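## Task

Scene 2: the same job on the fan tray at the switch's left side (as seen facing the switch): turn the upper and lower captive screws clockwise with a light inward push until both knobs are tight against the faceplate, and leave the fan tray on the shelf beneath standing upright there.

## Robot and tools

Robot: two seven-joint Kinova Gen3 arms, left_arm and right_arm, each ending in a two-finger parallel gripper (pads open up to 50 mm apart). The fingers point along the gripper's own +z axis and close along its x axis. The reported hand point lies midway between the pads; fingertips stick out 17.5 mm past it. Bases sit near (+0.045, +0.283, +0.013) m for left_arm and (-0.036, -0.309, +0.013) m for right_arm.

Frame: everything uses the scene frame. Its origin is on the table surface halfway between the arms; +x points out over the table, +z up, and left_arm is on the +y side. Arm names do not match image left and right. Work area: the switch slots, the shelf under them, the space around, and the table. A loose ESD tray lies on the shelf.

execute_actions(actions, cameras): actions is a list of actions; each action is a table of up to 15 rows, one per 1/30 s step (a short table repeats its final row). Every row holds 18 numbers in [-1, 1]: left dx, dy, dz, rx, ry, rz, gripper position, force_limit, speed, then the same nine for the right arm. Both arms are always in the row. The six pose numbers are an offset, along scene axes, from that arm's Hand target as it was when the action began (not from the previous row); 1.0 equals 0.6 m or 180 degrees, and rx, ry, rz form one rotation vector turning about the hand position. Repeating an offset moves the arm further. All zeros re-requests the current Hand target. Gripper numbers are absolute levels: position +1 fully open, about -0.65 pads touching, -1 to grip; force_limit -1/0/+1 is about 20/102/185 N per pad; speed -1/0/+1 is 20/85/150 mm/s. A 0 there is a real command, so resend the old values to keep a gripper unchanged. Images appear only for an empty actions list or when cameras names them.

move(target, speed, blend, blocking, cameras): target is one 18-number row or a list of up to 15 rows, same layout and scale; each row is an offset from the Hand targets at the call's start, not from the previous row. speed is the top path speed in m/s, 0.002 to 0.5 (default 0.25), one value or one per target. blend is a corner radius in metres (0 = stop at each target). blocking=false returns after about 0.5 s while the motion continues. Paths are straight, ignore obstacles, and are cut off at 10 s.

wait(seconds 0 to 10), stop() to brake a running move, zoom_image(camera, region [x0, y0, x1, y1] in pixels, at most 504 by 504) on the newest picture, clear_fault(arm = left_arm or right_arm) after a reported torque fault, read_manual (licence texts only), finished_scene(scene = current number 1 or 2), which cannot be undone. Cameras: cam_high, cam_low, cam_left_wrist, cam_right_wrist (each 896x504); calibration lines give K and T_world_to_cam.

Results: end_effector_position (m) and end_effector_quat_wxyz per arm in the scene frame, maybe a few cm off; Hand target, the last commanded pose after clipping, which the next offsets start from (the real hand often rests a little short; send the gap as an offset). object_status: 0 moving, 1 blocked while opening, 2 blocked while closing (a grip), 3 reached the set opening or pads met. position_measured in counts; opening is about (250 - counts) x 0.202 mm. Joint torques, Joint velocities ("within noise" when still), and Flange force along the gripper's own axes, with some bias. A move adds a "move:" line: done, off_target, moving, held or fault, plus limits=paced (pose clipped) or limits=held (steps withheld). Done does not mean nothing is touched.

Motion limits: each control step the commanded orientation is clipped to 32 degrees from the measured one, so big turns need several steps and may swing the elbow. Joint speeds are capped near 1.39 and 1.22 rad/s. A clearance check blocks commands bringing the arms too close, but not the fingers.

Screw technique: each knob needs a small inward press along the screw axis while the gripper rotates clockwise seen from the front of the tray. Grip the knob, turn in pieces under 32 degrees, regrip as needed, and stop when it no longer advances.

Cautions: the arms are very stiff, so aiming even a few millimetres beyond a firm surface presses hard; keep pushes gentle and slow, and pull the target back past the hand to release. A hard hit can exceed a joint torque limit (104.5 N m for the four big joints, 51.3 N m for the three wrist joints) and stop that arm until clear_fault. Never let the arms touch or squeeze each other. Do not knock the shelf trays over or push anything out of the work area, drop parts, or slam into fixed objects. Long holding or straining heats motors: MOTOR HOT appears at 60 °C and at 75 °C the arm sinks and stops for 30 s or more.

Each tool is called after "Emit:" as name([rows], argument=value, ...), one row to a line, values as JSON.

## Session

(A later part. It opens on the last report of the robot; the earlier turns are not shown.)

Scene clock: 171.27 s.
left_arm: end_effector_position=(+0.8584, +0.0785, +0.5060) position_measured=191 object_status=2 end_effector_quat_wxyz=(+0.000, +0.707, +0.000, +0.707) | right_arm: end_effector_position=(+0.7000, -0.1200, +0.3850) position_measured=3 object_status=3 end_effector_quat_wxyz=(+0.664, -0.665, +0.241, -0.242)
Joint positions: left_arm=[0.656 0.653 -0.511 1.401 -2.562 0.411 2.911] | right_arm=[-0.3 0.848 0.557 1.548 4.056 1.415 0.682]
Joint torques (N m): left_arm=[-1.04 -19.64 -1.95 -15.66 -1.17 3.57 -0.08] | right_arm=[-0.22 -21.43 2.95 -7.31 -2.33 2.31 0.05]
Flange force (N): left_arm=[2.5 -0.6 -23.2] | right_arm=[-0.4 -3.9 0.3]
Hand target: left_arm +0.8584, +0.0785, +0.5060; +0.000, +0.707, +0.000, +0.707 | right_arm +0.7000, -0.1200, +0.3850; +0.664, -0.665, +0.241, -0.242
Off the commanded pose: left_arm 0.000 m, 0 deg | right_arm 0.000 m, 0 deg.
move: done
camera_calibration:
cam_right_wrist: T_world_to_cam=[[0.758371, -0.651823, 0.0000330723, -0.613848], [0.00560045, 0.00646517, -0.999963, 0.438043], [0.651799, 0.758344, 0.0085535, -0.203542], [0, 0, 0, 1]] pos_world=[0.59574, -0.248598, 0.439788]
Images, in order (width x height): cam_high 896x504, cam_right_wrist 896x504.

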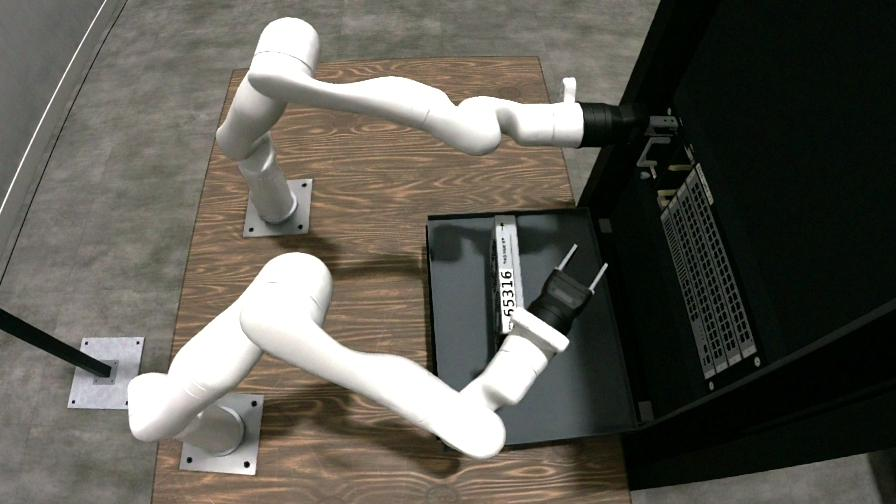

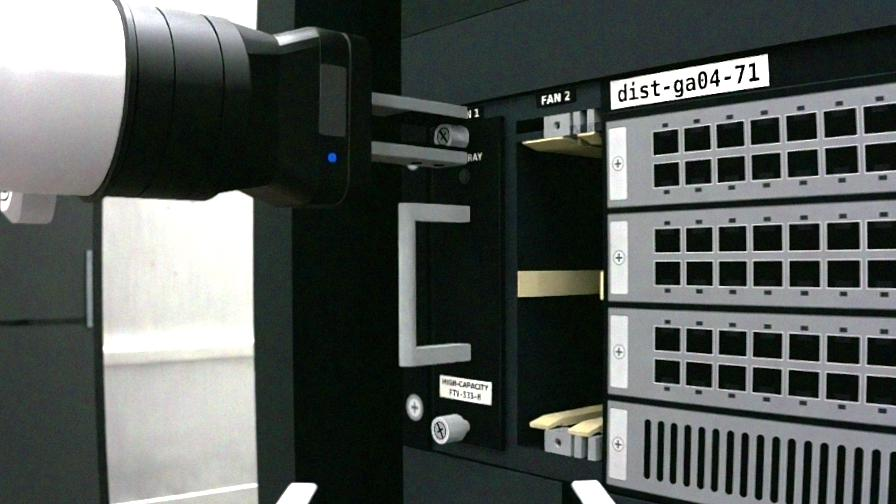

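Emit:
move([
  [0.0002,0,0,0.5,0,0,-1,-0.7,-0.4,0,0,0,0,0,0,1,1,1],
  [0.00045,0,0,1,0,0,-1,-0.7,-0.4,0,0,0,0,0,0,1,1,1],
], speed=0.44, cameras=["cam_high","cam_right_wrist"])

Emit:
zoom_image(camera="cam_right_wrist", region=[380, 70, 500, 200])

Scene clock: 185.47 s.
left_arm: end_effector_position=(+0.8587, +0.0784, +0.5060) position_measured=191 object_status=2 end_effector_quat_wxyz=(+0.707, +0.000, +0.707, +0.000) | right_arm: end_effector_position=(+0.7000, -0.1200, +0.3850) position_measured=3 object_status=3 end_effector_quat_wxyz=(+0.664, -0.665, +0.241, -0.242)
Joint positions: left_arm=[0.998 1 -1.418 1.385 -3.658 0.343 1.494] | right_arm=[-0.3 0.848 0.557 1.548 4.056 1.415 0.682]
Joint torques (N m): left_arm=[-10.52 -28.2 -15.98 -13.39 2.69 0.17 0.03] | right_arm=[-0.21 -21.39 2.95 -7.31 -2.33 2.29 0]
Flange force (N): left_arm=[15.6 -5.7 -36.7] | right_arm=[-0.6 -3.8 0.2]
Hand target: left_arm +0.8587, +0.0785, +0.5060; +0.707, +0.000, +0.707, +0.000 | right_arm +0.7000, -0.1200, +0.3850; +0.664, -0.665, +0.241, -0.242
Off the commanded pose: left_arm 0.000 m, 0 deg | right_arm 0.000 m, 0 deg.
move: done
camera_calibration:
cam_right_wrist: T_world_to_cam=[[0.758371, -0.651823, 0.0000330723, -0.613848], [0.00560045, 0.00646517, -0.999963, 0.438043], [0.651799, 0.758344, 0.0085535, -0.203542], [0, 0, 0, 1]] pos_world=[0.59574, -0.248598, 0.439788]
Images, in order (width x height): cam_high 896x504, cam_right_wrist 896x504.

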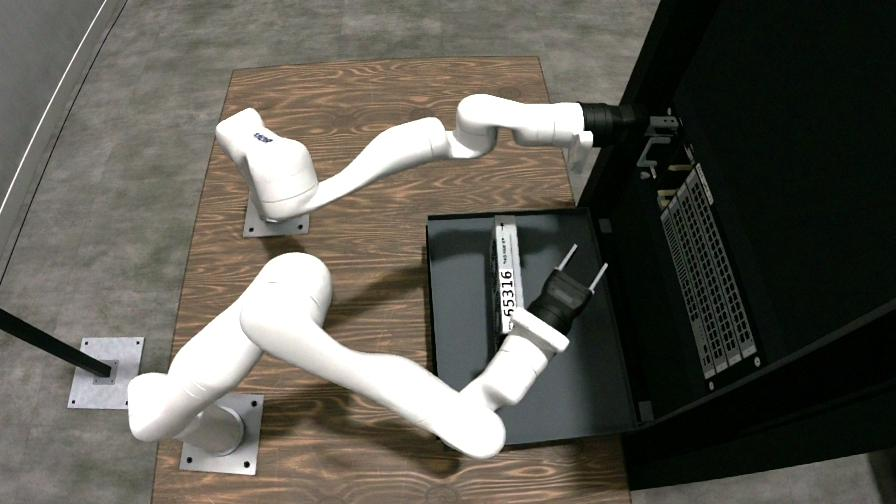

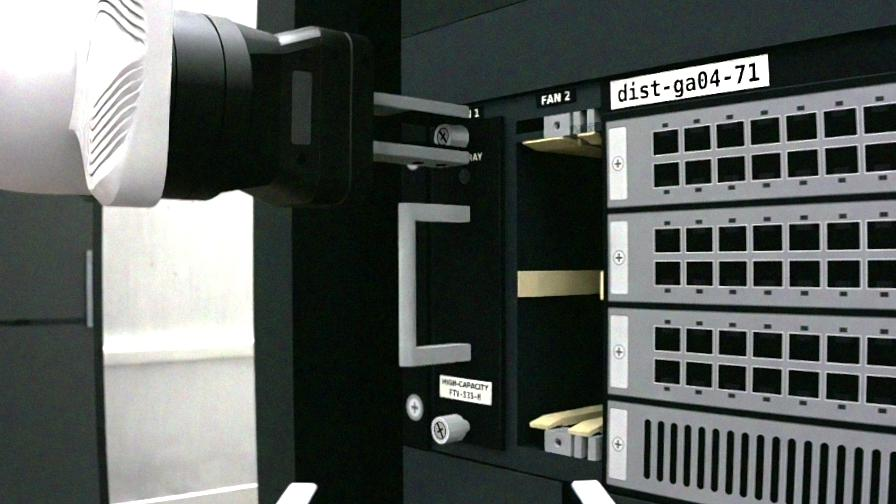

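Scaled by 3.877 from the camera's 896x504 image, which has a finer 1280x720 frame.

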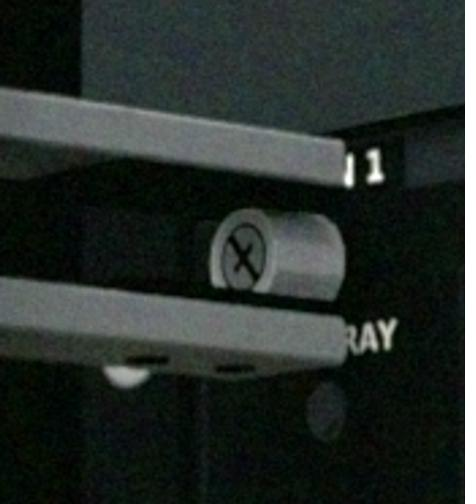

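Emit:
move([
  [0,0,0,0,0,0,0.05,-0.7,-0.4,0,0,0,0,0,0,1,1,1],
  [0,0,0,-0.6667,0,0,0.05,-0.7,-0.4,0,0,0,0,0,0,1,1,1],
  [0,0,0,0.6667,0,0,0.05,-0.7,-0.4,0,0,0,0,0,0,1,1,1],
  [0,0,0,0,0,0,0.05,-0.7,-0.4,0,0,0,0,0,0,1,1,1],
], speed=0.44, cameras=["cam_right_wrist","cam_left_wrist"])

Emit:
zoom_image(camera="cam_right_wrist", region=[380, 70, 500, 200])

Emit:
zoom_image(camera="cam_left_wrist", region=[320, 350, 580, 504])

Scene clock: 200.50 s.
left_arm: end_effector_position=(+0.8587, +0.0785, +0.5060) position_measured=145 object_status=3 end_effector_quat_wxyz=(+0.707, +0.000, +0.707, +0.000) | right_arm: end_effector_position=(+0.7000, -0.1200, +0.3850) position_measured=3 object_status=3 end_effector_quat_wxyz=(+0.664, -0.665, +0.241, -0.242)
Joint positions: left_arm=[0.054 0.658 0.534 1.427 -2.425 0.742 5.358] | right_arm=[-0.3 0.848 0.557 1.548 4.056 1.415 0.682]
Joint torques (N m): left_arm=[-1.07 -24.8 3.57 -11.2 -1.73 2.72 0.08] | right_arm=[-0.19 -21.42 2.93 -7.34 -2.32 2.32 0.04]
Flange force (N): left_arm=[-0.4 -2.8 4.0] | right_arm=[-0.7 -3.9 0.2]
Hand target: left_arm +0.8587, +0.0785, +0.5060; +0.707, +0.000, +0.707, +0.000 | right_arm +0.7000, -0.1200, +0.3850; +0.664, -0.665, +0.241, -0.242
Off the commanded pose: left_arm 0.000 m, 0 deg | right_arm 0.000 m, 0 deg.
move: done
camera_calibration:
cam_left_wrist: T_world_to_cam=[[0.0394176, -0.0010387, -0.999222, 0.478572], [-0.00169913, 0.999998, -0.00110654, -0.0184647], [0.999221, 0.00174142, 0.0394157, -0.708694], [0, 0, 0, 1]] pos_world=[0.689246, 0.0201959, 0.506113]
cam_right_wrist: T_world_to_cam=[[0.758371, -0.651823, 0.0000330723, -0.613848], [0.00560045, 0.00646517, -0.999963, 0.438043], [0.651799, 0.758344, 0.0085535, -0.203542], [0, 0, 0, 1]] pos_world=[0.59574, -0.248598, 0.439788]
Images, in order (width x height): cam_left_wrist 896x504, cam_right_wrist 896x504.

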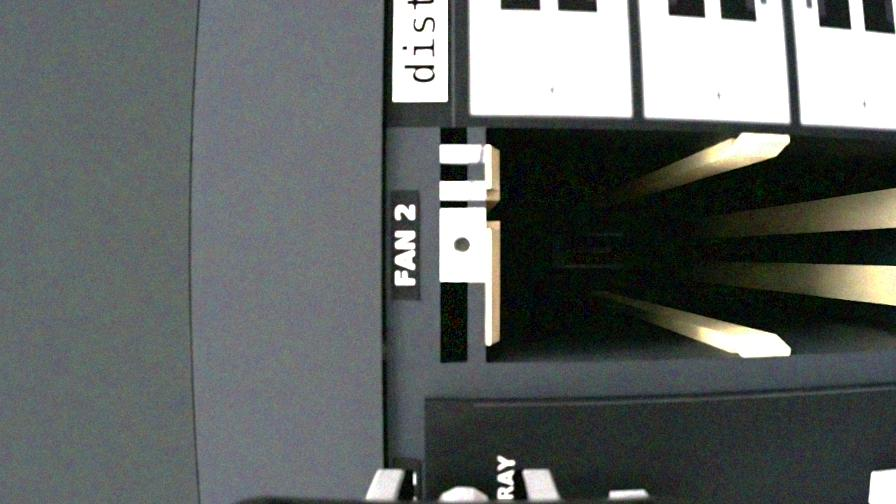

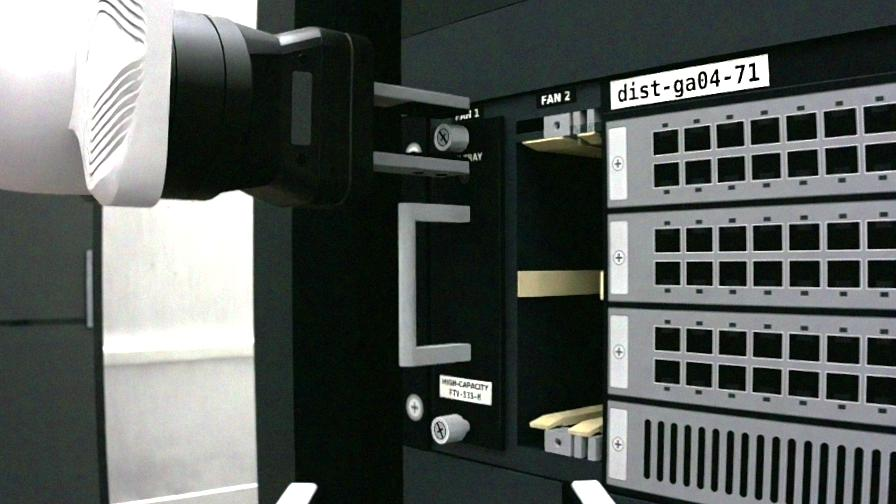

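Scaled by 3.877 from the camera's 896x504 image, which has a finer 1280x720 frame.

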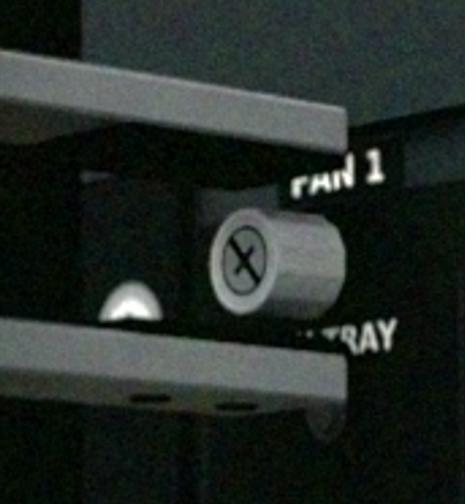

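Scaled by 1.938 from the camera's 896x504 image, which has a finer 1280x720 frame.

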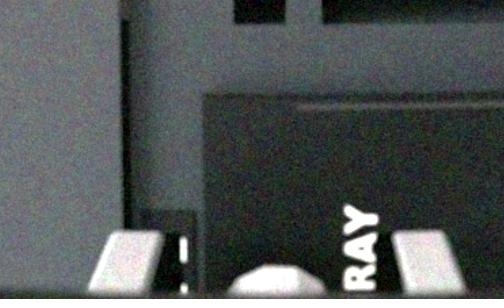

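Emit:
move([
  [0,0,0,0,0,0,-1,-0.7,-0.4,0,0,0,0,0,0,1,1,1],
  [0.00036,0,0,0.6667,0,0,-1,-0.7,-0.4,0,0,0,0,0,0,1,1,1],
  [0.00072,0,0,-0.6667,0,0,-1,-0.7,-0.4,0,0,0,0,0,0,1,1,1],
  [0.0011,0,0,0,0,0,-1,-0.7,-0.4,0,0,0,0,0,0,1,1,1],
], speed=0.44, cameras=["cam_right_wrist"])

Emit:
zoom_image(camera="cam_right_wrist", region=[380, 70, 500, 200])

Scene clock: 213.47 s.
left_arm: end_effector_position=(+0.8594, +0.0784, +0.5060) position_measured=191 object_status=2 end_effector_quat_wxyz=(+0.707, +0.000, +0.707, +0.000) | right_arm: end_effector_position=(+0.7000, -0.1200, +0.3850) position_measured=3 object_status=3 end_effector_quat_wxyz=(+0.664, -0.665, +0.241, -0.242)
Joint positions: left_arm=[0.999 1.013 -1.438 1.383 -3.683 0.35 1.539] | right_arm=[-0.3 0.848 0.557 1.548 4.056 1.415 0.682]
Joint torques (N m): left_arm=[-6.48 -30.1 -16.42 -9.68 2.53 -0.58 0.05] | right_arm=[-0.17 -21.4 2.99 -7.35 -2.35 2.32 0.05]
Flange force (N): left_arm=[14.2 -6.5 -13.0] | right_arm=[-0.7 -3.9 0.2]
Hand target: left_arm +0.8594, +0.0785, +0.5059; +0.707, +0.000, +0.707, +0.000 | right_arm +0.7000, -0.1200, +0.3850; +0.664, -0.665, +0.241, -0.242
Off the commanded pose: left_arm 0.000 m, 0 deg | right_arm 0.000 m, 0 deg.
move: done
camera_calibration:
cam_right_wrist: T_world_to_cam=[[0.758371, -0.651823, 0.0000330723, -0.613848], [0.00560045, 0.00646517, -0.999963, 0.438043], [0.651799, 0.758344, 0.0085535, -0.203542], [0, 0, 0, 1]] pos_world=[0.59574, -0.248598, 0.439788]
Images, in order (width x height): cam_right_wrist 896x504.

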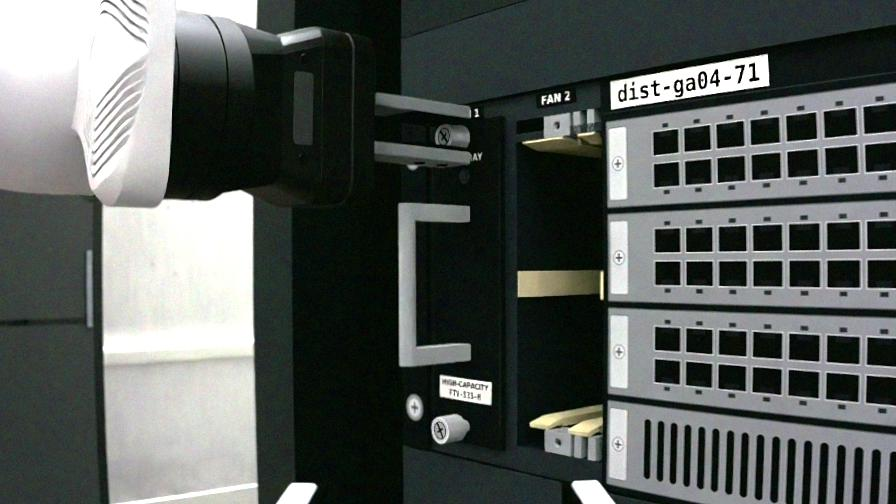

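Scaled by 3.877 from the camera's 896x504 image, which has a finer 1280x720 frame.

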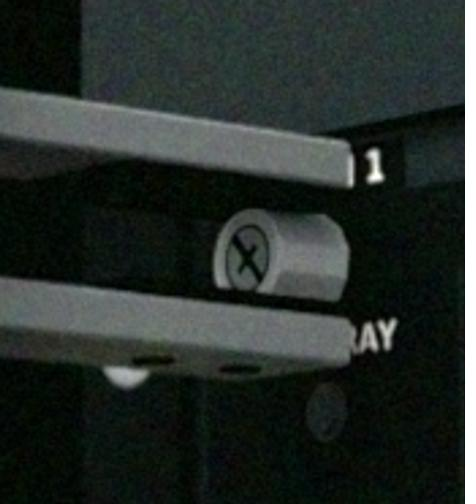

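Emit:
move([
  [0,0,0,0,0,0,0.05,-0.7,-0.4,0,0,0,0,0,0,1,1,1],
  [0,0,0,-0.6667,0,0,0.05,-0.7,-0.4,0,0,0,0,0,0,1,1,1],
  [0,0,0,0.6667,0,0,0.05,-0.7,-0.4,0,0,0,0,0,0,1,1,1],
  [0,0,0,0,0,0,0.05,-0.7,-0.4,0,0,0,0,0,0,1,1,1],
], speed=0.44)

Emit:
move([
  [0,0,0,0,0,0,-1,-0.7,-0.4,0,0,0,0,0,0,1,1,1],
  [0.00036,0,0,0.6667,0,0,-1,-0.7,-0.4,0,0,0,0,0,0,1,1,1],
  [0.00072,0,0,-0.6667,0,0,-1,-0.7,-0.4,0,0,0,0,0,0,1,1,1],
  [0.0011,0,0,0,0,0,-1,-0.7,-0.4,0,0,0,0,0,0,1,1,1],
], speed=0.44)

Emit:
move([
  [0,0,0,0,0,0,0.05,-0.7,-0.4,0,0,0,0,0,0,1,1,1],
  [0,0,0,-0.6667,0,0,0.05,-0.7,-0.4,0,0,0,0,0,0,1,1,1],
  [0,0,0,0.6667,0,0,0.05,-0.7,-0.4,0,0,0,0,0,0,1,1,1],
  [0,0,0,0,0,0,0.05,-0.7,-0.4,0,0,0,0,0,0,1,1,1],
], speed=0.44)

Emit:
move([
  [0,0,0,0,0,0,-1,-0.7,-0.4,0,0,0,0,0,0,1,1,1],
  [0.00036,0,0,0.6667,0,0,-1,-0.7,-0.4,0,0,0,0,0,0,1,1,1],
  [0.00072,0,0,-0.6667,0,0,-1,-0.7,-0.4,0,0,0,0,0,0,1,1,1],
  [0.0011,0,0,0,0,0,-1,-0.7,-0.4,0,0,0,0,0,0,1,1,1],
], speed=0.44, cameras=["cam_right_wrist"])

Emit:
zoom_image(camera="cam_right_wrist", region=[380, 70, 500, 200])

Scene clock: 230.30 s.
left_arm: end_effector_position=(+0.8594, +0.0785, +0.5060) position_measured=145 object_status=3 end_effector_quat_wxyz=(+0.707, +0.000, +0.707, +0.000) | right_arm: end_effector_position=(+0.7000, -0.1200, +0.3850) position_measured=3 object_status=3 end_effector_quat_wxyz=(+0.664, -0.665, +0.241, -0.242)
Joint positions: left_arm=[0.066 0.655 0.513 1.424 -2.424 0.733 5.369] | right_arm=[-0.3 0.848 0.557 1.548 4.056 1.415 0.682]
Joint torques (N m): left_arm=[-1.11 -24.89 3.41 -11.23 -1.68 2.73 0.08] | right_arm=[-0.15 -21.49 2.95 -7.36 -2.32 2.31 0.02]
Flange force (N): left_arm=[-0.4 -2.9 4.1] | right_arm=[-0.7 -3.7 0.3]
Hand target: left_arm +0.8594, +0.0785, +0.5060; +0.707, +0.000, +0.707, +0.000 | right_arm +0.7000, -0.1200, +0.3850; +0.664, -0.665, +0.241, -0.242
Off the commanded pose: left_arm 0.000 m, 0 deg | right_arm 0.000 m, 0 deg.
move: done

Scene clock: 239.03 s.
left_arm: end_effector_position=(+0.8600, +0.0784, +0.5060) position_measured=191 object_status=2 end_effector_quat_wxyz=(+0.707, +0.000, +0.707, +0.000) | right_arm: end_effector_position=(+0.7000, -0.1200, +0.3850) position_measured=3 object_status=3 end_effector_quat_wxyz=(+0.664, -0.665, +0.241, -0.242)
Joint positions: left_arm=[0.999 1.025 -1.457 1.38 -3.708 0.357 1.581] | right_arm=[-0.3 0.848 0.557 1.548 4.056 1.415 0.682]
Joint torques (N m): left_arm=[-6.66 -30.23 -16.61 -9.43 2.6 -0.94 0.02] | right_arm=[-0.19 -21.44 2.97 -7.3 -2.29 2.29 0.02]
Flange force (N): left_arm=[14.4 -6.4 -13.5] | right_arm=[-0.5 -3.8 0.3]
Hand target: left_arm +0.8600, +0.0785, +0.5060; +0.707, +0.000, +0.707, +0.000 | right_arm +0.7000, -0.1200, +0.3850; +0.664, -0.665, +0.241, -0.242
Off the commanded pose: left_arm 0.000 m, 0 deg | right_arm 0.000 m, 0 deg.
move: done

Scene clock: 247.83 s.
left_arm: end_effector_position=(+0.8600, +0.0785, +0.5060) position_measured=145 object_status=3 end_effector_quat_wxyz=(+0.707, +0.000, +0.707, +0.000) | right_arm: end_effector_position=(+0.7000, -0.1200, +0.3850) position_measured=3 object_status=3 end_effector_quat_wxyz=(+0.664, -0.665, +0.241, -0.242)
Joint positions: left_arm=[0.077 0.652 0.493 1.421 -2.423 0.725 5.379] | right_arm=[-0.3 0.848 0.557 1.548 4.056 1.415 0.682]
Joint torques (N m): left_arm=[-1.08 -24.89 3.31 -11.28 -1.66 2.77 0.08] | right_arm=[-0.16 -21.41 2.97 -7.31 -2.34 2.3 0.05]
Flange force (N): left_arm=[-0.6 -2.8 4.0] | right_arm=[-0.6 -3.9 0.3]
Hand target: left_arm +0.8600, +0.0785, +0.5060; +0.707, +0.000, +0.707, +0.000 | right_arm +0.7000, -0.1200, +0.3850; +0.664, -0.665, +0.241, -0.242
Off the commanded pose: left_arm 0.000 m, 0 deg | right_arm 0.000 m, 0 deg.
move: done

Scene clock: 256.57 s.
left_arm: end_effector_position=(+0.8607, +0.0784, +0.5060) position_measured=191 object_status=2 end_effector_quat_wxyz=(+0.707, +0.000, +0.707, +0.000) | right_arm: end_effector_position=(+0.7000, -0.1200, +0.3850) position_measured=3 object_status=3 end_effector_quat_wxyz=(+0.664, -0.665, +0.241, -0.242)
Joint positions: left_arm=[1 1.038 -1.477 1.378 -3.73 0.365 1.623] | right_arm=[-0.3 0.848 0.557 1.548 4.056 1.415 0.682]
Joint torques (N m): left_arm=[-7.57 -30.71 -17.29 -9.57 2.71 -1.39 -0.02] | right_arm=[-0.18 -21.39 2.97 -7.36 -2.33 2.32 0.03]
Flange force (N): left_arm=[15.6 -6.6 -16.6] | right_arm=[-0.8 -3.9 0.2]
Hand target: left_arm +0.8607, +0.0785, +0.5060; +0.707, +0.000, +0.707, +0.000 | right_arm +0.7000, -0.1200, +0.3850; +0.664, -0.665, +0.241, -0.242
Off the commanded pose: left_arm 0.000 m, 0 deg | right_arm 0.000 m, 0 deg.
move: done
camera_calibration:
cam_right_wrist: T_world_to_cam=[[0.758371, -0.651823, 0.0000330723, -0.613848], [0.00560045, 0.00646517, -0.999963, 0.438043], [0.651799, 0.758344, 0.0085535, -0.203542], [0, 0, 0, 1]] pos_world=[0.59574, -0.248598, 0.439788]
Images, in order (width x height): cam_right_wrist 896x504.

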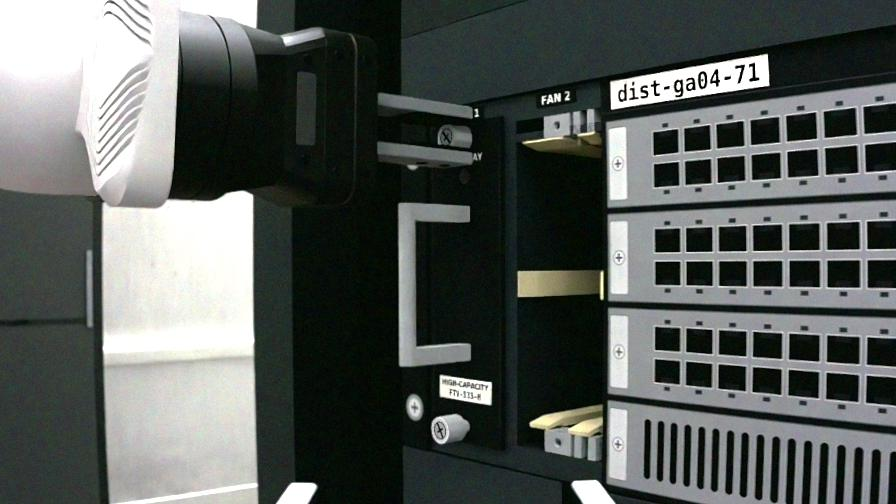

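Scaled by 3.877 from the camera's 896x504 image, which has a finer 1280x720 frame.

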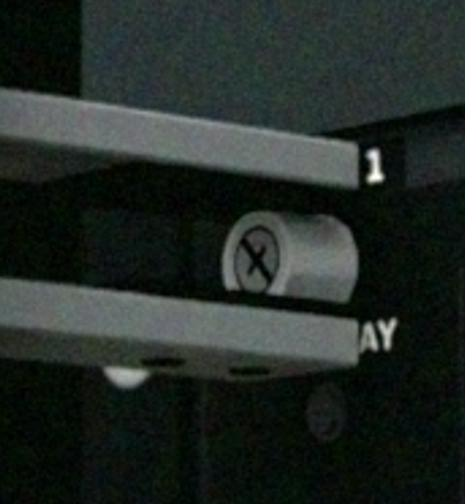

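Emit:
move([
  [0,0,0,0,0,0,0.05,-0.2,-0.4,0,0,0,0,0,0,1,1,1],
  [0,0,0,-0.6667,0,0,0.05,-0.2,-0.4,0,0,0,0,0,0,1,1,1],
  [0,0,0,0.6667,0,0,0.05,-0.2,-0.4,0,0,0,0,0,0,1,1,1],
  [0,0,0,0,0,0,0.05,-0.2,-0.4,0,0,0,0,0,0,1,1,1],
], speed=0.44)

Emit:
move([
  [0,0,0,0,0,0,-1,-0.2,-0.4,0,0,0,0,0,0,1,1,1],
  [0.00035,0,0,0.6667,0,0,-1,-0.2,-0.4,0,0,0,0,0,0,1,1,1],
  [0.0006,0,0,-0.6667,0,0,-1,-0.2,-0.4,0,0,0,0,0,0,1,1,1],
  [0.0007,0,0,0,0,0,-1,-0.2,-0.4,0,0,0,0,0,0,1,1,1],
], speed=0.44, cameras=["cam_right_wrist"])

Emit:
zoom_image(camera="cam_right_wrist", region=[380, 70, 500, 200])

Scene clock: 270.93 s.
left_arm: end_effector_position=(+0.8607, +0.0785, +0.5059) position_measured=145 object_status=3 end_effector_quat_wxyz=(+0.707, +0.000, +0.707, +0.000) | right_arm: end_effector_position=(+0.7000, -0.1200, +0.3850) position_measured=3 object_status=3 end_effector_quat_wxyz=(+0.664, -0.665, +0.241, -0.242)
Joint positions: left_arm=[0.087 0.65 0.473 1.418 -2.422 0.717 5.388] | right_arm=[-0.3 0.848 0.557 1.548 4.056 1.415 0.682]
Joint torques (N m): left_arm=[-1.08 -24.95 3.16 -11.36 -1.63 2.8 0.06] | right_arm=[-0.18 -21.42 2.98 -7.3 -2.31 2.32 0.04]
Flange force (N): left_arm=[-0.5 -2.7 3.8] | right_arm=[-0.5 -3.9 0.3]
Hand target: left_arm +0.8607, +0.0785, +0.5059; +0.707, +0.000, +0.707, +0.000 | right_arm +0.7000, -0.1200, +0.3850; +0.664, -0.665, +0.241, -0.242
Off the commanded pose: left_arm 0.000 m, 0 deg | right_arm 0.000 m, 0 deg.
move: done

Scene clock: 279.67 s.
left_arm: end_effector_position=(+0.8611, +0.0784, +0.5059) position_measured=195 object_status=2 end_effector_quat_wxyz=(+0.707, +0.000, +0.707, +0.000) | right_arm: end_effector_position=(+0.7000, -0.1200, +0.3850) position_measured=3 object_status=3 end_effector_quat_wxyz=(+0.664, -0.665, +0.241, -0.242)
Joint positions: left_arm=[1 1.051 -1.497 1.376 -3.752 0.373 1.663] | right_arm=[-0.3 0.848 0.557 1.548 4.056 1.415 0.682]
Joint torques (N m): left_arm=[-10.4 -31.38 -19.19 -6.36 2.11 -3.27 -0.68] | right_arm=[-0.17 -21.41 2.95 -7.33 -2.32 2.31 0.06]
Flange force (N): left_arm=[15.3 -11.0 -12.1] | right_arm=[-0.6 -3.9 0.3]
Hand target: left_arm +0.8611, +0.0785, +0.5059; +0.707, +0.000, +0.707, +0.000 | right_arm +0.7000, -0.1200, +0.3850; +0.664, -0.665, +0.241, -0.242
Off the commanded pose: left_arm 0.000 m, 0 deg | right_arm 0.000 m, 0 deg.
move: done
camera_calibration:
cam_right_wrist: T_world_to_cam=[[0.758371, -0.651823, 0.0000330723, -0.613848], [0.00560045, 0.00646517, -0.999963, 0.438043], [0.651799, 0.758344, 0.0085535, -0.203542], [0, 0, 0, 1]] pos_world=[0.59574, -0.248598, 0.439788]
Images, in order (width x height): cam_right_wrist 896x504.

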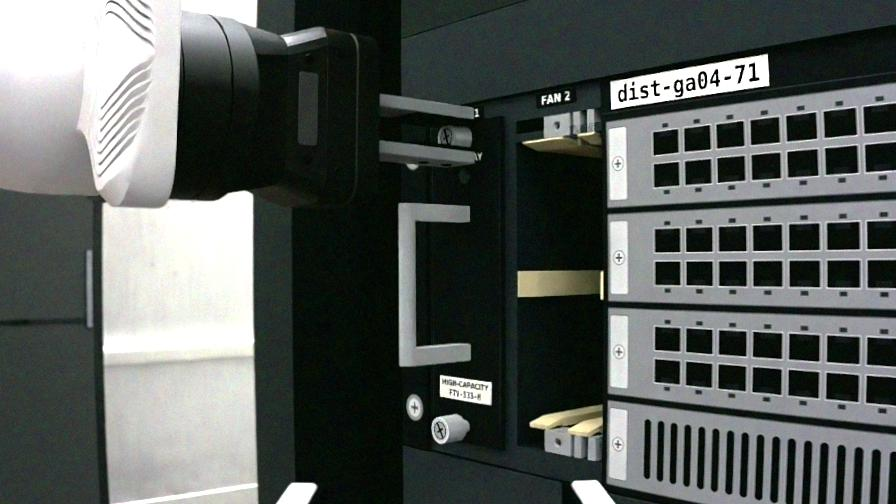

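Scaled by 3.877 from the camera's 896x504 image, which has a finer 1280x720 frame.

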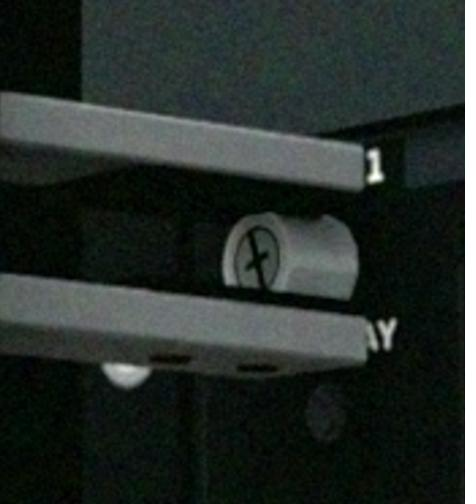

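Emit:
move([
  [0,0,0,0,0,0,0.274,-0.7,-0.2,0,0,0,0,0,0,1,1,1],
  [-0.1435,0,0,-0.5,0,0,0.274,-0.7,-0.2,0,0,0,0,0,0,1,1,1],
  [-0.1435,0,-0.2398,1,0,0,0.274,-0.7,-0.2,0,0,0,0,0,0,1,1,1],
  [-0.1435,0,-0.2398,0.5,0,0,0.274,-0.7,-0.2,0,0,0,0,0,0,1,1,1],
  [-0.0435,0,-0.2398,0,0,0,0.274,-0.7,-0.2,0,0,0,0,0,0,1,1,1],
], speed=0.44, cameras=["cam_high","cam_left_wrist","cam_right_wrist"])

Emit:
zoom_image(camera="cam_right_wrist", region=[380, 374, 500, 504])

Emit:
zoom_image(camera="cam_left_wrist", region=[320, 350, 580, 504])

Emit:
zoom_image(camera="cam_right_wrist", region=[380, 70, 500, 200])

Scene clock: 305.57 s.
left_arm: end_effector_position=(+0.8350, +0.0785, +0.3621) position_measured=112 object_status=3 end_effector_quat_wxyz=(+0.707, +0.000, +0.707, +0.000) | right_arm: end_effector_position=(+0.7000, -0.1200, +0.3850) position_measured=3 object_status=3 end_effector_quat_wxyz=(+0.664, -0.665, +0.241, -0.242)
Joint positions: left_arm=[0.16 0.804 0.354 1.656 -2.677 1.014 5.752] | right_arm=[-0.3 0.848 0.557 1.548 4.056 1.415 0.682]
Joint torques (N m): left_arm=[-1.07 -25.44 2.77 -9.15 -1.37 3.63 0.08] | right_arm=[-0.2 -21.41 2.96 -7.3 -2.32 2.3 0.02]
Flange force (N): left_arm=[0.6 -2.7 3.1] | right_arm=[-0.5 -3.9 0.3]
Hand target: left_arm +0.8350, +0.0785, +0.3621; +0.707, +0.000, +0.707, +0.000 | right_arm +0.7000, -0.1200, +0.3850; +0.664, -0.665, +0.241, -0.242
Off the commanded pose: left_arm 0.000 m, 0 deg | right_arm 0.000 m, 0 deg.
move: done
camera_calibration:
cam_left_wrist: T_world_to_cam=[[0.0395175, -0.00103908, -0.999218, 0.335646], [-0.00169902, 0.999998, -0.00110709, -0.0186639], [0.999217, 0.00174144, 0.0395156, -0.679473], [0, 0, 0, 1]] pos_world=[0.665646, 0.0201959, 0.362213]
cam_right_wrist: T_world_to_cam=[[0.758371, -0.651823, 0.0000330723, -0.613848], [0.00560045, 0.00646517, -0.999963, 0.438043], [0.651799, 0.758344, 0.0085535, -0.203542], [0, 0, 0, 1]] pos_world=[0.59574, -0.248598, 0.439788]
Images, in order (width x height): cam_high 896x504, cam_left_wrist 896x504, cam_right_wrist 896x504.

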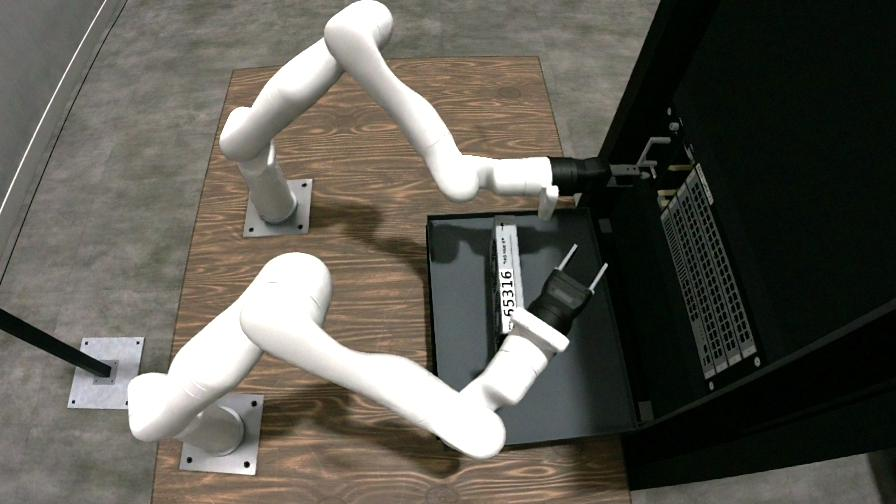

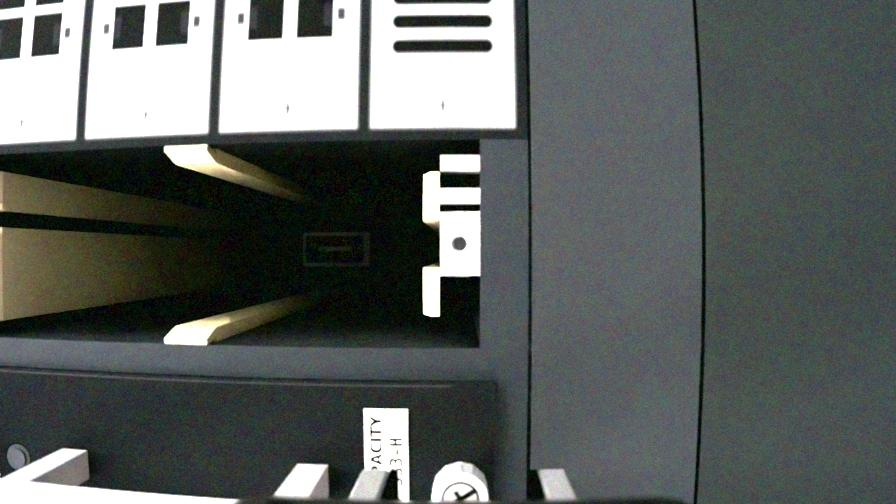

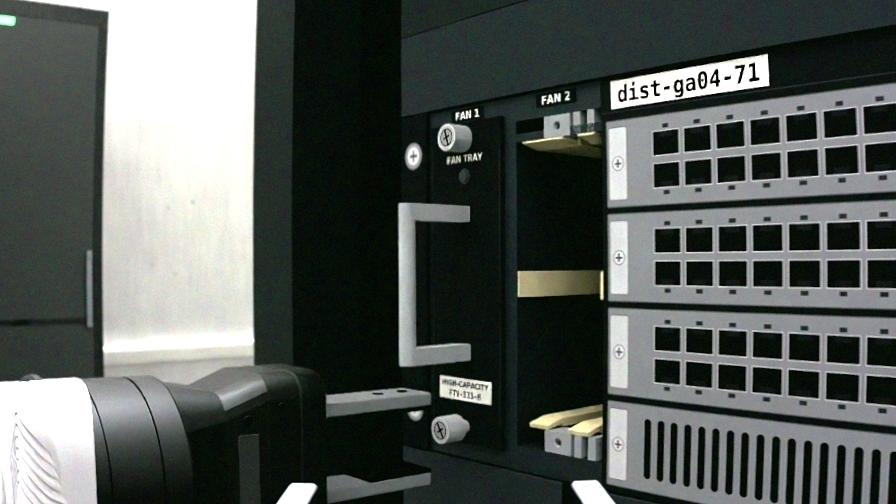

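Scaled by 3.877 from the camera's 896x504 image, which has a finer 1280x720 frame.

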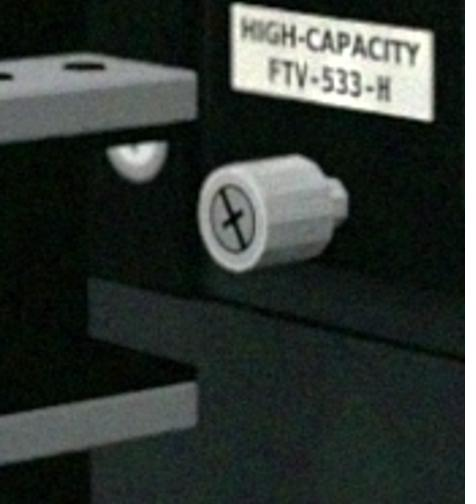

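Scaled by 1.938 from the camera's 896x504 image, which has a finer 1280x720 frame.

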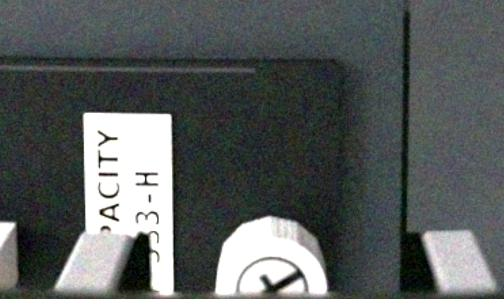

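Scaled by 3.877 from the camera's 896x504 image, which has a finer 1280x720 frame.

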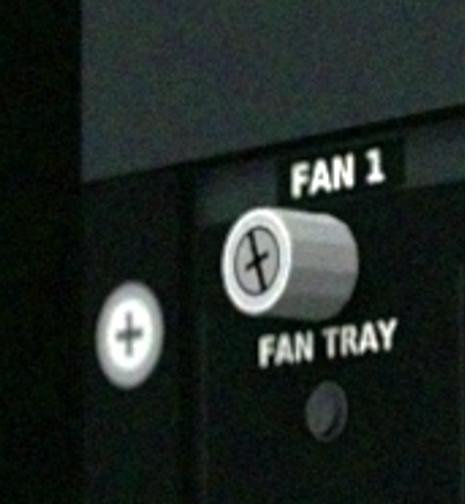

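Emit:
move(target=[0.0333,-0.0005,0.0015,0,0,0,0.274,-0.7,-0.2,0,0,0,0,0,0,1,1,1], speed=0.08, cameras=["cam_left_wrist","cam_right_wrist"])

Emit:
zoom_image(camera="cam_right_wrist", region=[380, 374, 500, 504])

Emit:
zoom_image(camera="cam_left_wrist", region=[320, 350, 580, 504])

Scene clock: 328.80 s.
left_arm: end_effector_position=(+0.8550, +0.0782, +0.3630) position_measured=112 object_status=3 end_effector_quat_wxyz=(+0.707, +0.000, +0.707, +0.000) | right_arm: end_effector_position=(+0.7000, -0.1200, +0.3850) position_measured=3 object_status=3 end_effector_quat_wxyz=(+0.664, -0.665, +0.241, -0.242)
Joint positions: left_arm=[0.155 0.831 0.351 1.585 -2.679 0.969 5.732] | right_arm=[-0.3 0.848 0.557 1.548 4.056 1.415 0.682]
Joint torques (N m): left_arm=[-1.09 -26.2 2.82 -9.51 -1.4 3.6 0.06] | right_arm=[-0.21 -21.42 2.94 -7.31 -2.34 2.3 0.05]
Flange force (N): left_arm=[0.5 -2.7 3.1] | right_arm=[-0.5 -3.9 0.2]
Hand target: left_arm +0.8550, +0.0782, +0.3630; +0.707, +0.000, +0.707, +0.000 | right_arm +0.7000, -0.1200, +0.3850; +0.664, -0.665, +0.241, -0.242
Off the commanded pose: left_arm 0.000 m, 0 deg | right_arm 0.000 m, 0 deg.
move: done
camera_calibration:
cam_left_wrist: T_world_to_cam=[[0.0395175, -0.00103908, -0.999218, 0.335758], [-0.00169902, 0.999998, -0.00110709, -0.0183291], [0.999217, 0.00174144, 0.0395156, -0.699393], [0, 0, 0, 1]] pos_world=[0.685546, 0.0198959, 0.363113]
cam_right_wrist: T_world_to_cam=[[0.758371, -0.651823, 0.0000330723, -0.613848], [0.00560045, 0.00646517, -0.999963, 0.438043], [0.651799, 0.758344, 0.0085535, -0.203542], [0, 0, 0, 1]] pos_world=[0.59574, -0.248598, 0.439788]
Images, in order (width x height): cam_left_wrist 896x504, cam_right_wrist 896x504.

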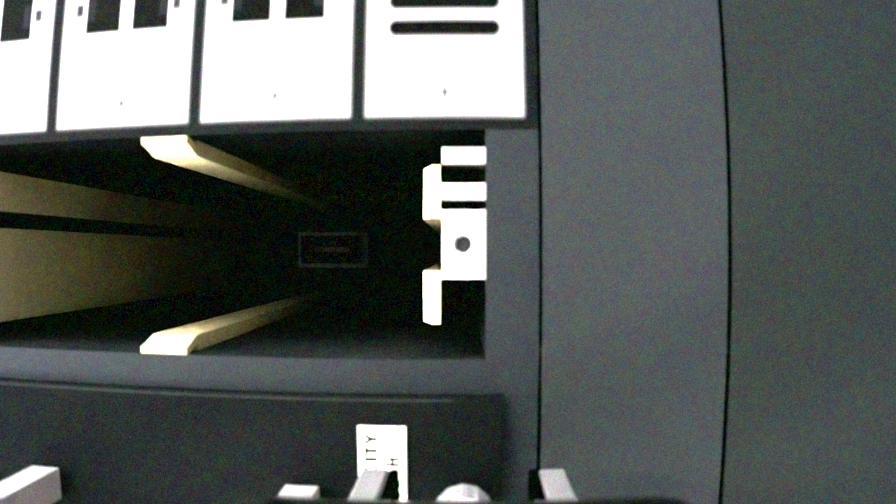

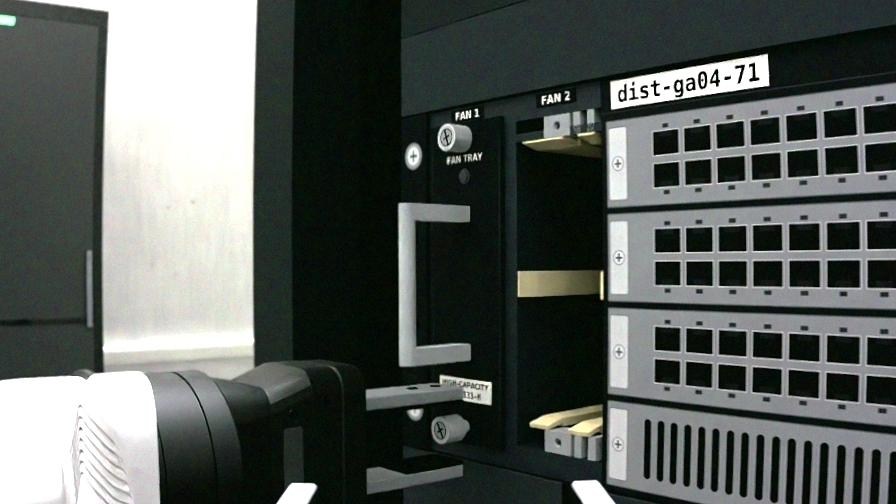

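Scaled by 3.877 from the camera's 896x504 image, which has a finer 1280x720 frame.

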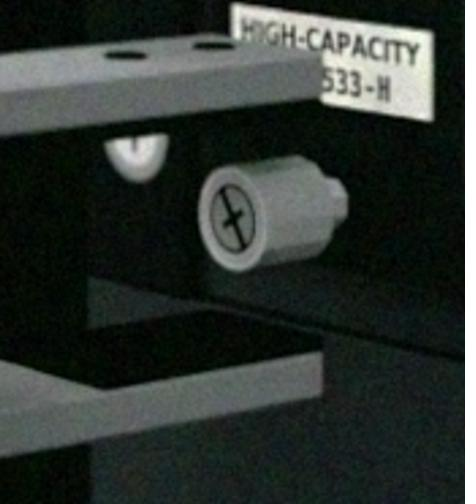

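Scaled by 1.938 from the camera's 896x504 image, which has a finer 1280x720 frame.

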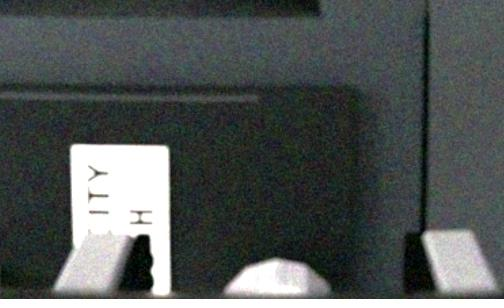

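Emit:
move([
  [0.003,0,0,0,0,0,0.274,-0.7,-0.4,0,0,0,0,0,0,1,1,1],
  [0.003,0,0,0,0,0,-1,-0.7,-0.4,0,0,0,0,0,0,1,1,1],
  [0.0076,0,0,0.5,0,0,-1,-0.7,-0.4,0,0,0,0,0,0,1,1,1],
  [0.0078,0,0,1,0,0,-1,-0.7,-0.4,0,0,0,0,0,0,1,1,1],
], speed=0.4)

Emit:
move([
  [0.0002,0,0,0.5,0,0,-1,-0.7,-0.4,0,0,0,0,0,0,1,1,1],
  [0.0004,0,0,1,0,0,-1,-0.7,-0.4,0,0,0,0,0,0,1,1,1],
], speed=0.44, cameras=["cam_high","cam_right_wrist"])

Emit:
zoom_image(camera="cam_right_wrist", region=[380, 374, 500, 504])

Scene clock: 346.60 s.
left_arm: end_effector_position=(+0.8597, +0.0782, +0.3630) position_measured=192 object_status=2 end_effector_quat_wxyz=(+0.000, +0.707, +0.000, +0.707) | right_arm: end_effector_position=(+0.7000, -0.1200, +0.3850) position_measured=3 object_status=3 end_effector_quat_wxyz=(+0.664, -0.665, +0.241, -0.242)
Joint positions: left_arm=[0.809 0.951 -0.801 1.538 -2.769 0.618 3.473] | right_arm=[-0.3 0.848 0.557 1.548 4.056 1.415 0.682]
Joint torques (N m): left_arm=[-4.45 -24.63 -8.34 -13.52 0.35 4.44 -0.07] | right_arm=[-0.13 -21.43 2.97 -7.33 -2.35 2.3 0.04]
Flange force (N): left_arm=[-0.6 3.0 -22.5] | right_arm=[-0.7 -3.9 0.3]
Hand target: left_arm +0.8597, +0.0782, +0.3630; +0.000, +0.707, +0.000, +0.707 | right_arm +0.7000, -0.1200, +0.3850; +0.664, -0.665, +0.241, -0.242
Off the commanded pose: left_arm 0.000 m, 0 deg | right_arm 0.000 m, 0 deg.
move: done

Scene clock: 350.93 s.
left_arm: end_effector_position=(+0.8599, +0.0782, +0.3630) position_measured=192 object_status=2 end_effector_quat_wxyz=(+0.707, +0.000, +0.707, +0.000) | right_arm: end_effector_position=(+0.7000, -0.1200, +0.3850) position_measured=3 object_status=3 end_effector_quat_wxyz=(+0.664, -0.665, +0.241, -0.242)
Joint positions: left_arm=[0.996 1.608 -1.873 1.53 -3.562 0.6 2.124] | right_arm=[-0.3 0.848 0.557 1.548 4.056 1.415 0.682]
Joint torques (N m): left_arm=[-15.78 -35.67 -19.96 -4.48 4.62 -6.17 0.01] | right_arm=[-0.17 -21.41 2.95 -7.32 -2.32 2.32 0.02]
Flange force (N): left_arm=[22.8 -4.8 -59.9] | right_arm=[-0.7 -3.8 0.3]
Hand target: left_arm +0.8599, +0.0782, +0.3630; +0.707, +0.000, +0.707, +0.000 | right_arm +0.7000, -0.1200, +0.3850; +0.664, -0.665, +0.241, -0.242
Off the commanded pose: left_arm 0.000 m, 0 deg | right_arm 0.000 m, 0 deg.
move: done
camera_calibration:
cam_right_wrist: T_world_to_cam=[[0.758371, -0.651823, 0.0000330723, -0.613848], [0.00560045, 0.00646517, -0.999963, 0.438043], [0.651799, 0.758344, 0.0085535, -0.203542], [0, 0, 0, 1]] pos_world=[0.59574, -0.248598, 0.439788]
Images, in order (width x height): cam_high 896x504, cam_right_wrist 896x504.

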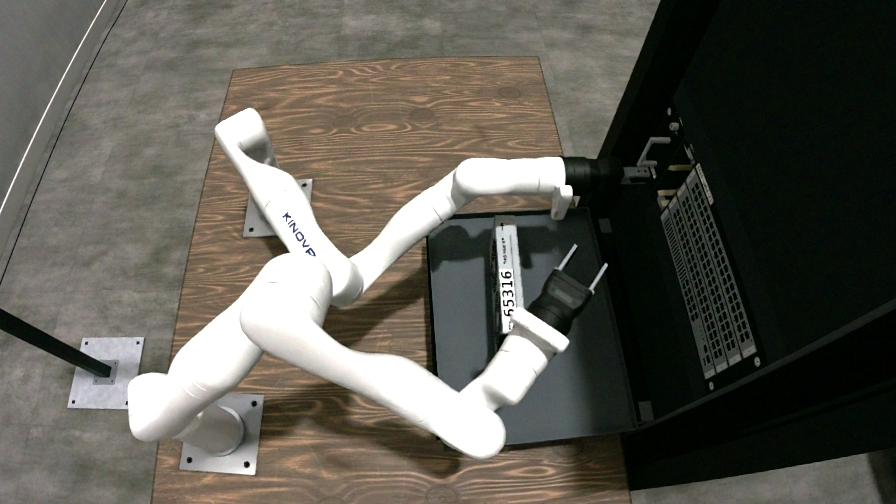

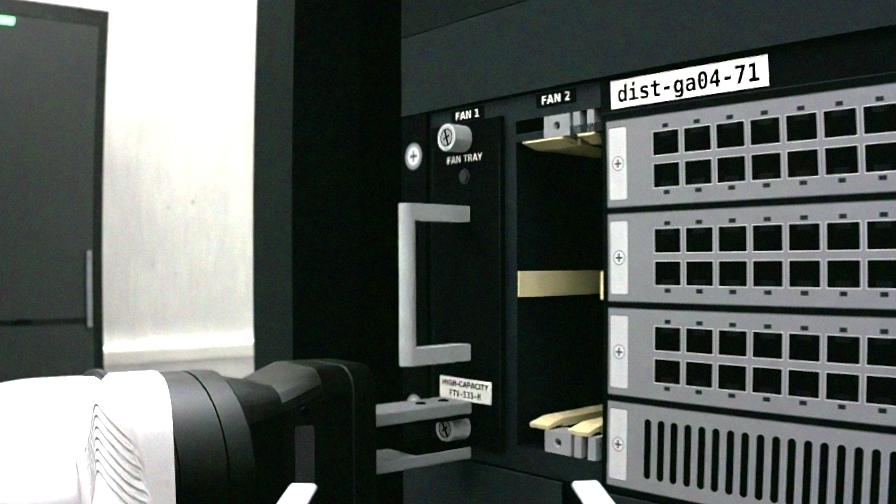

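Scaled by 3.877 from the camera's 896x504 image, which has a finer 1280x720 frame.

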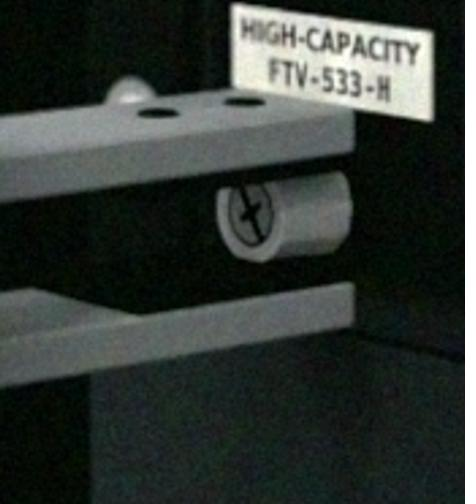

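Emit:
move([
  [0,0,0,0,0,0,0.05,-0.7,-0.4,0,0,0,0,0,0,1,1,1],
  [0,0,0,-0.6667,0,0,0.05,-0.7,-0.4,0,0,0,0,0,0,1,1,1],
  [0,0,0,0.6667,0,0,0.05,-0.7,-0.4,0,0,0,0,0,0,1,1,1],
  [0,0,0,0,0,0,0.05,-0.7,-0.4,0,0,0,0,0,0,1,1,1],
], speed=0.44)

Emit:
move([
  [0,0,0,0,0,0,-1,-0.7,-0.4,0,0,0,0,0,0,1,1,1],
  [0.00036,0,0,0.6667,0,0,-1,-0.7,-0.4,0,0,0,0,0,0,1,1,1],
  [0.00072,0,0,-0.6667,0,0,-1,-0.7,-0.4,0,0,0,0,0,0,1,1,1],
  [0.0011,0,0,0,0,0,-1,-0.7,-0.4,0,0,0,0,0,0,1,1,1],
], speed=0.44, cameras=["cam_right_wrist"])

Emit:
zoom_image(camera="cam_right_wrist", region=[380, 374, 500, 504])

Scene clock: 369.30 s.
left_arm: end_effector_position=(+0.8599, +0.0782, +0.3630) position_measured=145 object_status=3 end_effector_quat_wxyz=(+0.707, +0.000, +0.707, +0.000) | right_arm: end_effector_position=(+0.7000, -0.1200, +0.3850) position_measured=3 object_status=3 end_effector_quat_wxyz=(+0.664, -0.665, +0.241, -0.242)
Joint positions: left_arm=[0.152 0.839 0.354 1.567 -2.68 0.96 5.725] | right_arm=[-0.3 0.848 0.557 1.548 4.056 1.415 0.682]
Joint torques (N m): left_arm=[-1.04 -26.4 2.89 -9.54 -1.37 3.59 0.07] | right_arm=[-0.19 -21.42 2.98 -7.31 -2.34 2.31 0.05]
Flange force (N): left_arm=[0.5 -2.6 3.4] | right_arm=[-0.5 -3.9 0.3]
Hand target: left_arm +0.8599, +0.0782, +0.3630; +0.707, +0.000, +0.707, +0.000 | right_arm +0.7000, -0.1200, +0.3850; +0.664, -0.665, +0.241, -0.242
Off the commanded pose: left_arm 0.000 m, 0 deg | right_arm 0.000 m, 0 deg.
move: done

Scene clock: 378.03 s.
left_arm: end_effector_position=(+0.8606, +0.0782, +0.3630) position_measured=192 object_status=2 end_effector_quat_wxyz=(+0.707, +0.000, +0.707, +0.000) | right_arm: end_effector_position=(+0.7000, -0.1200, +0.3850) position_measured=3 object_status=3 end_effector_quat_wxyz=(+0.664, -0.665, +0.241, -0.242)
Joint positions: left_arm=[0.995 1.607 -1.873 1.528 -3.562 0.599 2.124] | right_arm=[-0.3 0.848 0.557 1.548 4.056 1.415 0.682]
Joint torques (N m): left_arm=[-13.43 -36.04 -20.54 -2.96 4.64 -6.07 0] | right_arm=[-0.18 -21.39 2.93 -7.31 -2.34 2.31 0.02]
Flange force (N): left_arm=[22.7 -4.5 -49.6] | right_arm=[-0.6 -3.9 0.2]
Hand target: left_arm +0.8606, +0.0782, +0.3630; +0.707, +0.000, +0.707, +0.000 | right_arm +0.7000, -0.1200, +0.3850; +0.664, -0.665, +0.241, -0.242
Off the commanded pose: left_arm 0.000 m, 0 deg | right_arm 0.000 m, 0 deg.
move: done
camera_calibration:
cam_right_wrist: T_world_to_cam=[[0.758371, -0.651823, 0.0000330723, -0.613848], [0.00560045, 0.00646517, -0.999963, 0.438043], [0.651799, 0.758344, 0.0085535, -0.203542], [0, 0, 0, 1]] pos_world=[0.59574, -0.248598, 0.439788]
Images, in order (width x height): cam_right_wrist 896x504.

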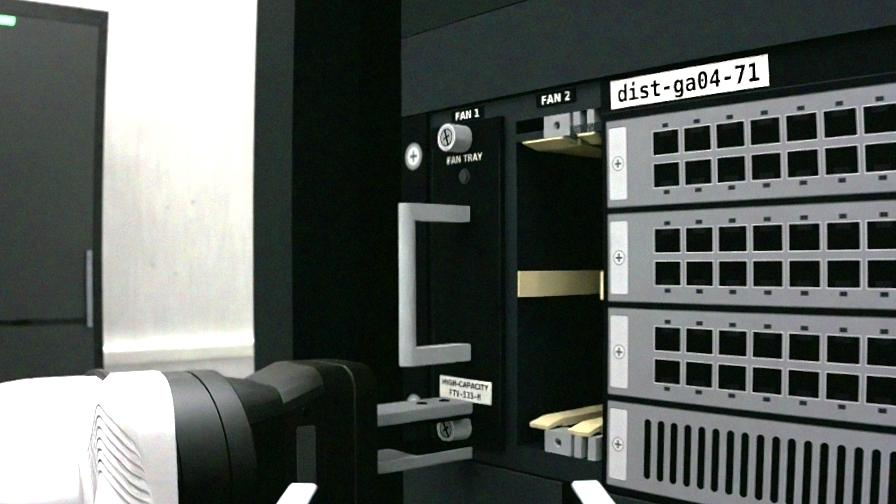

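Scaled by 3.877 from the camera's 896x504 image, which has a finer 1280x720 frame.

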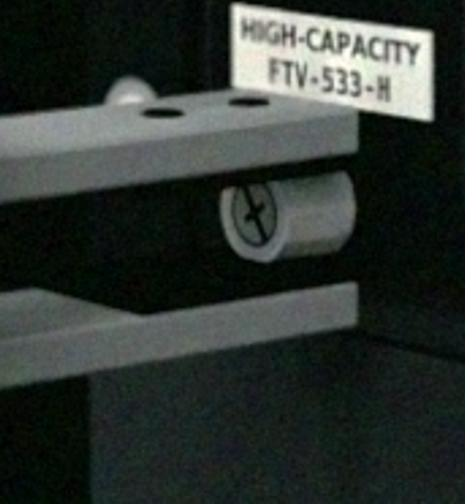

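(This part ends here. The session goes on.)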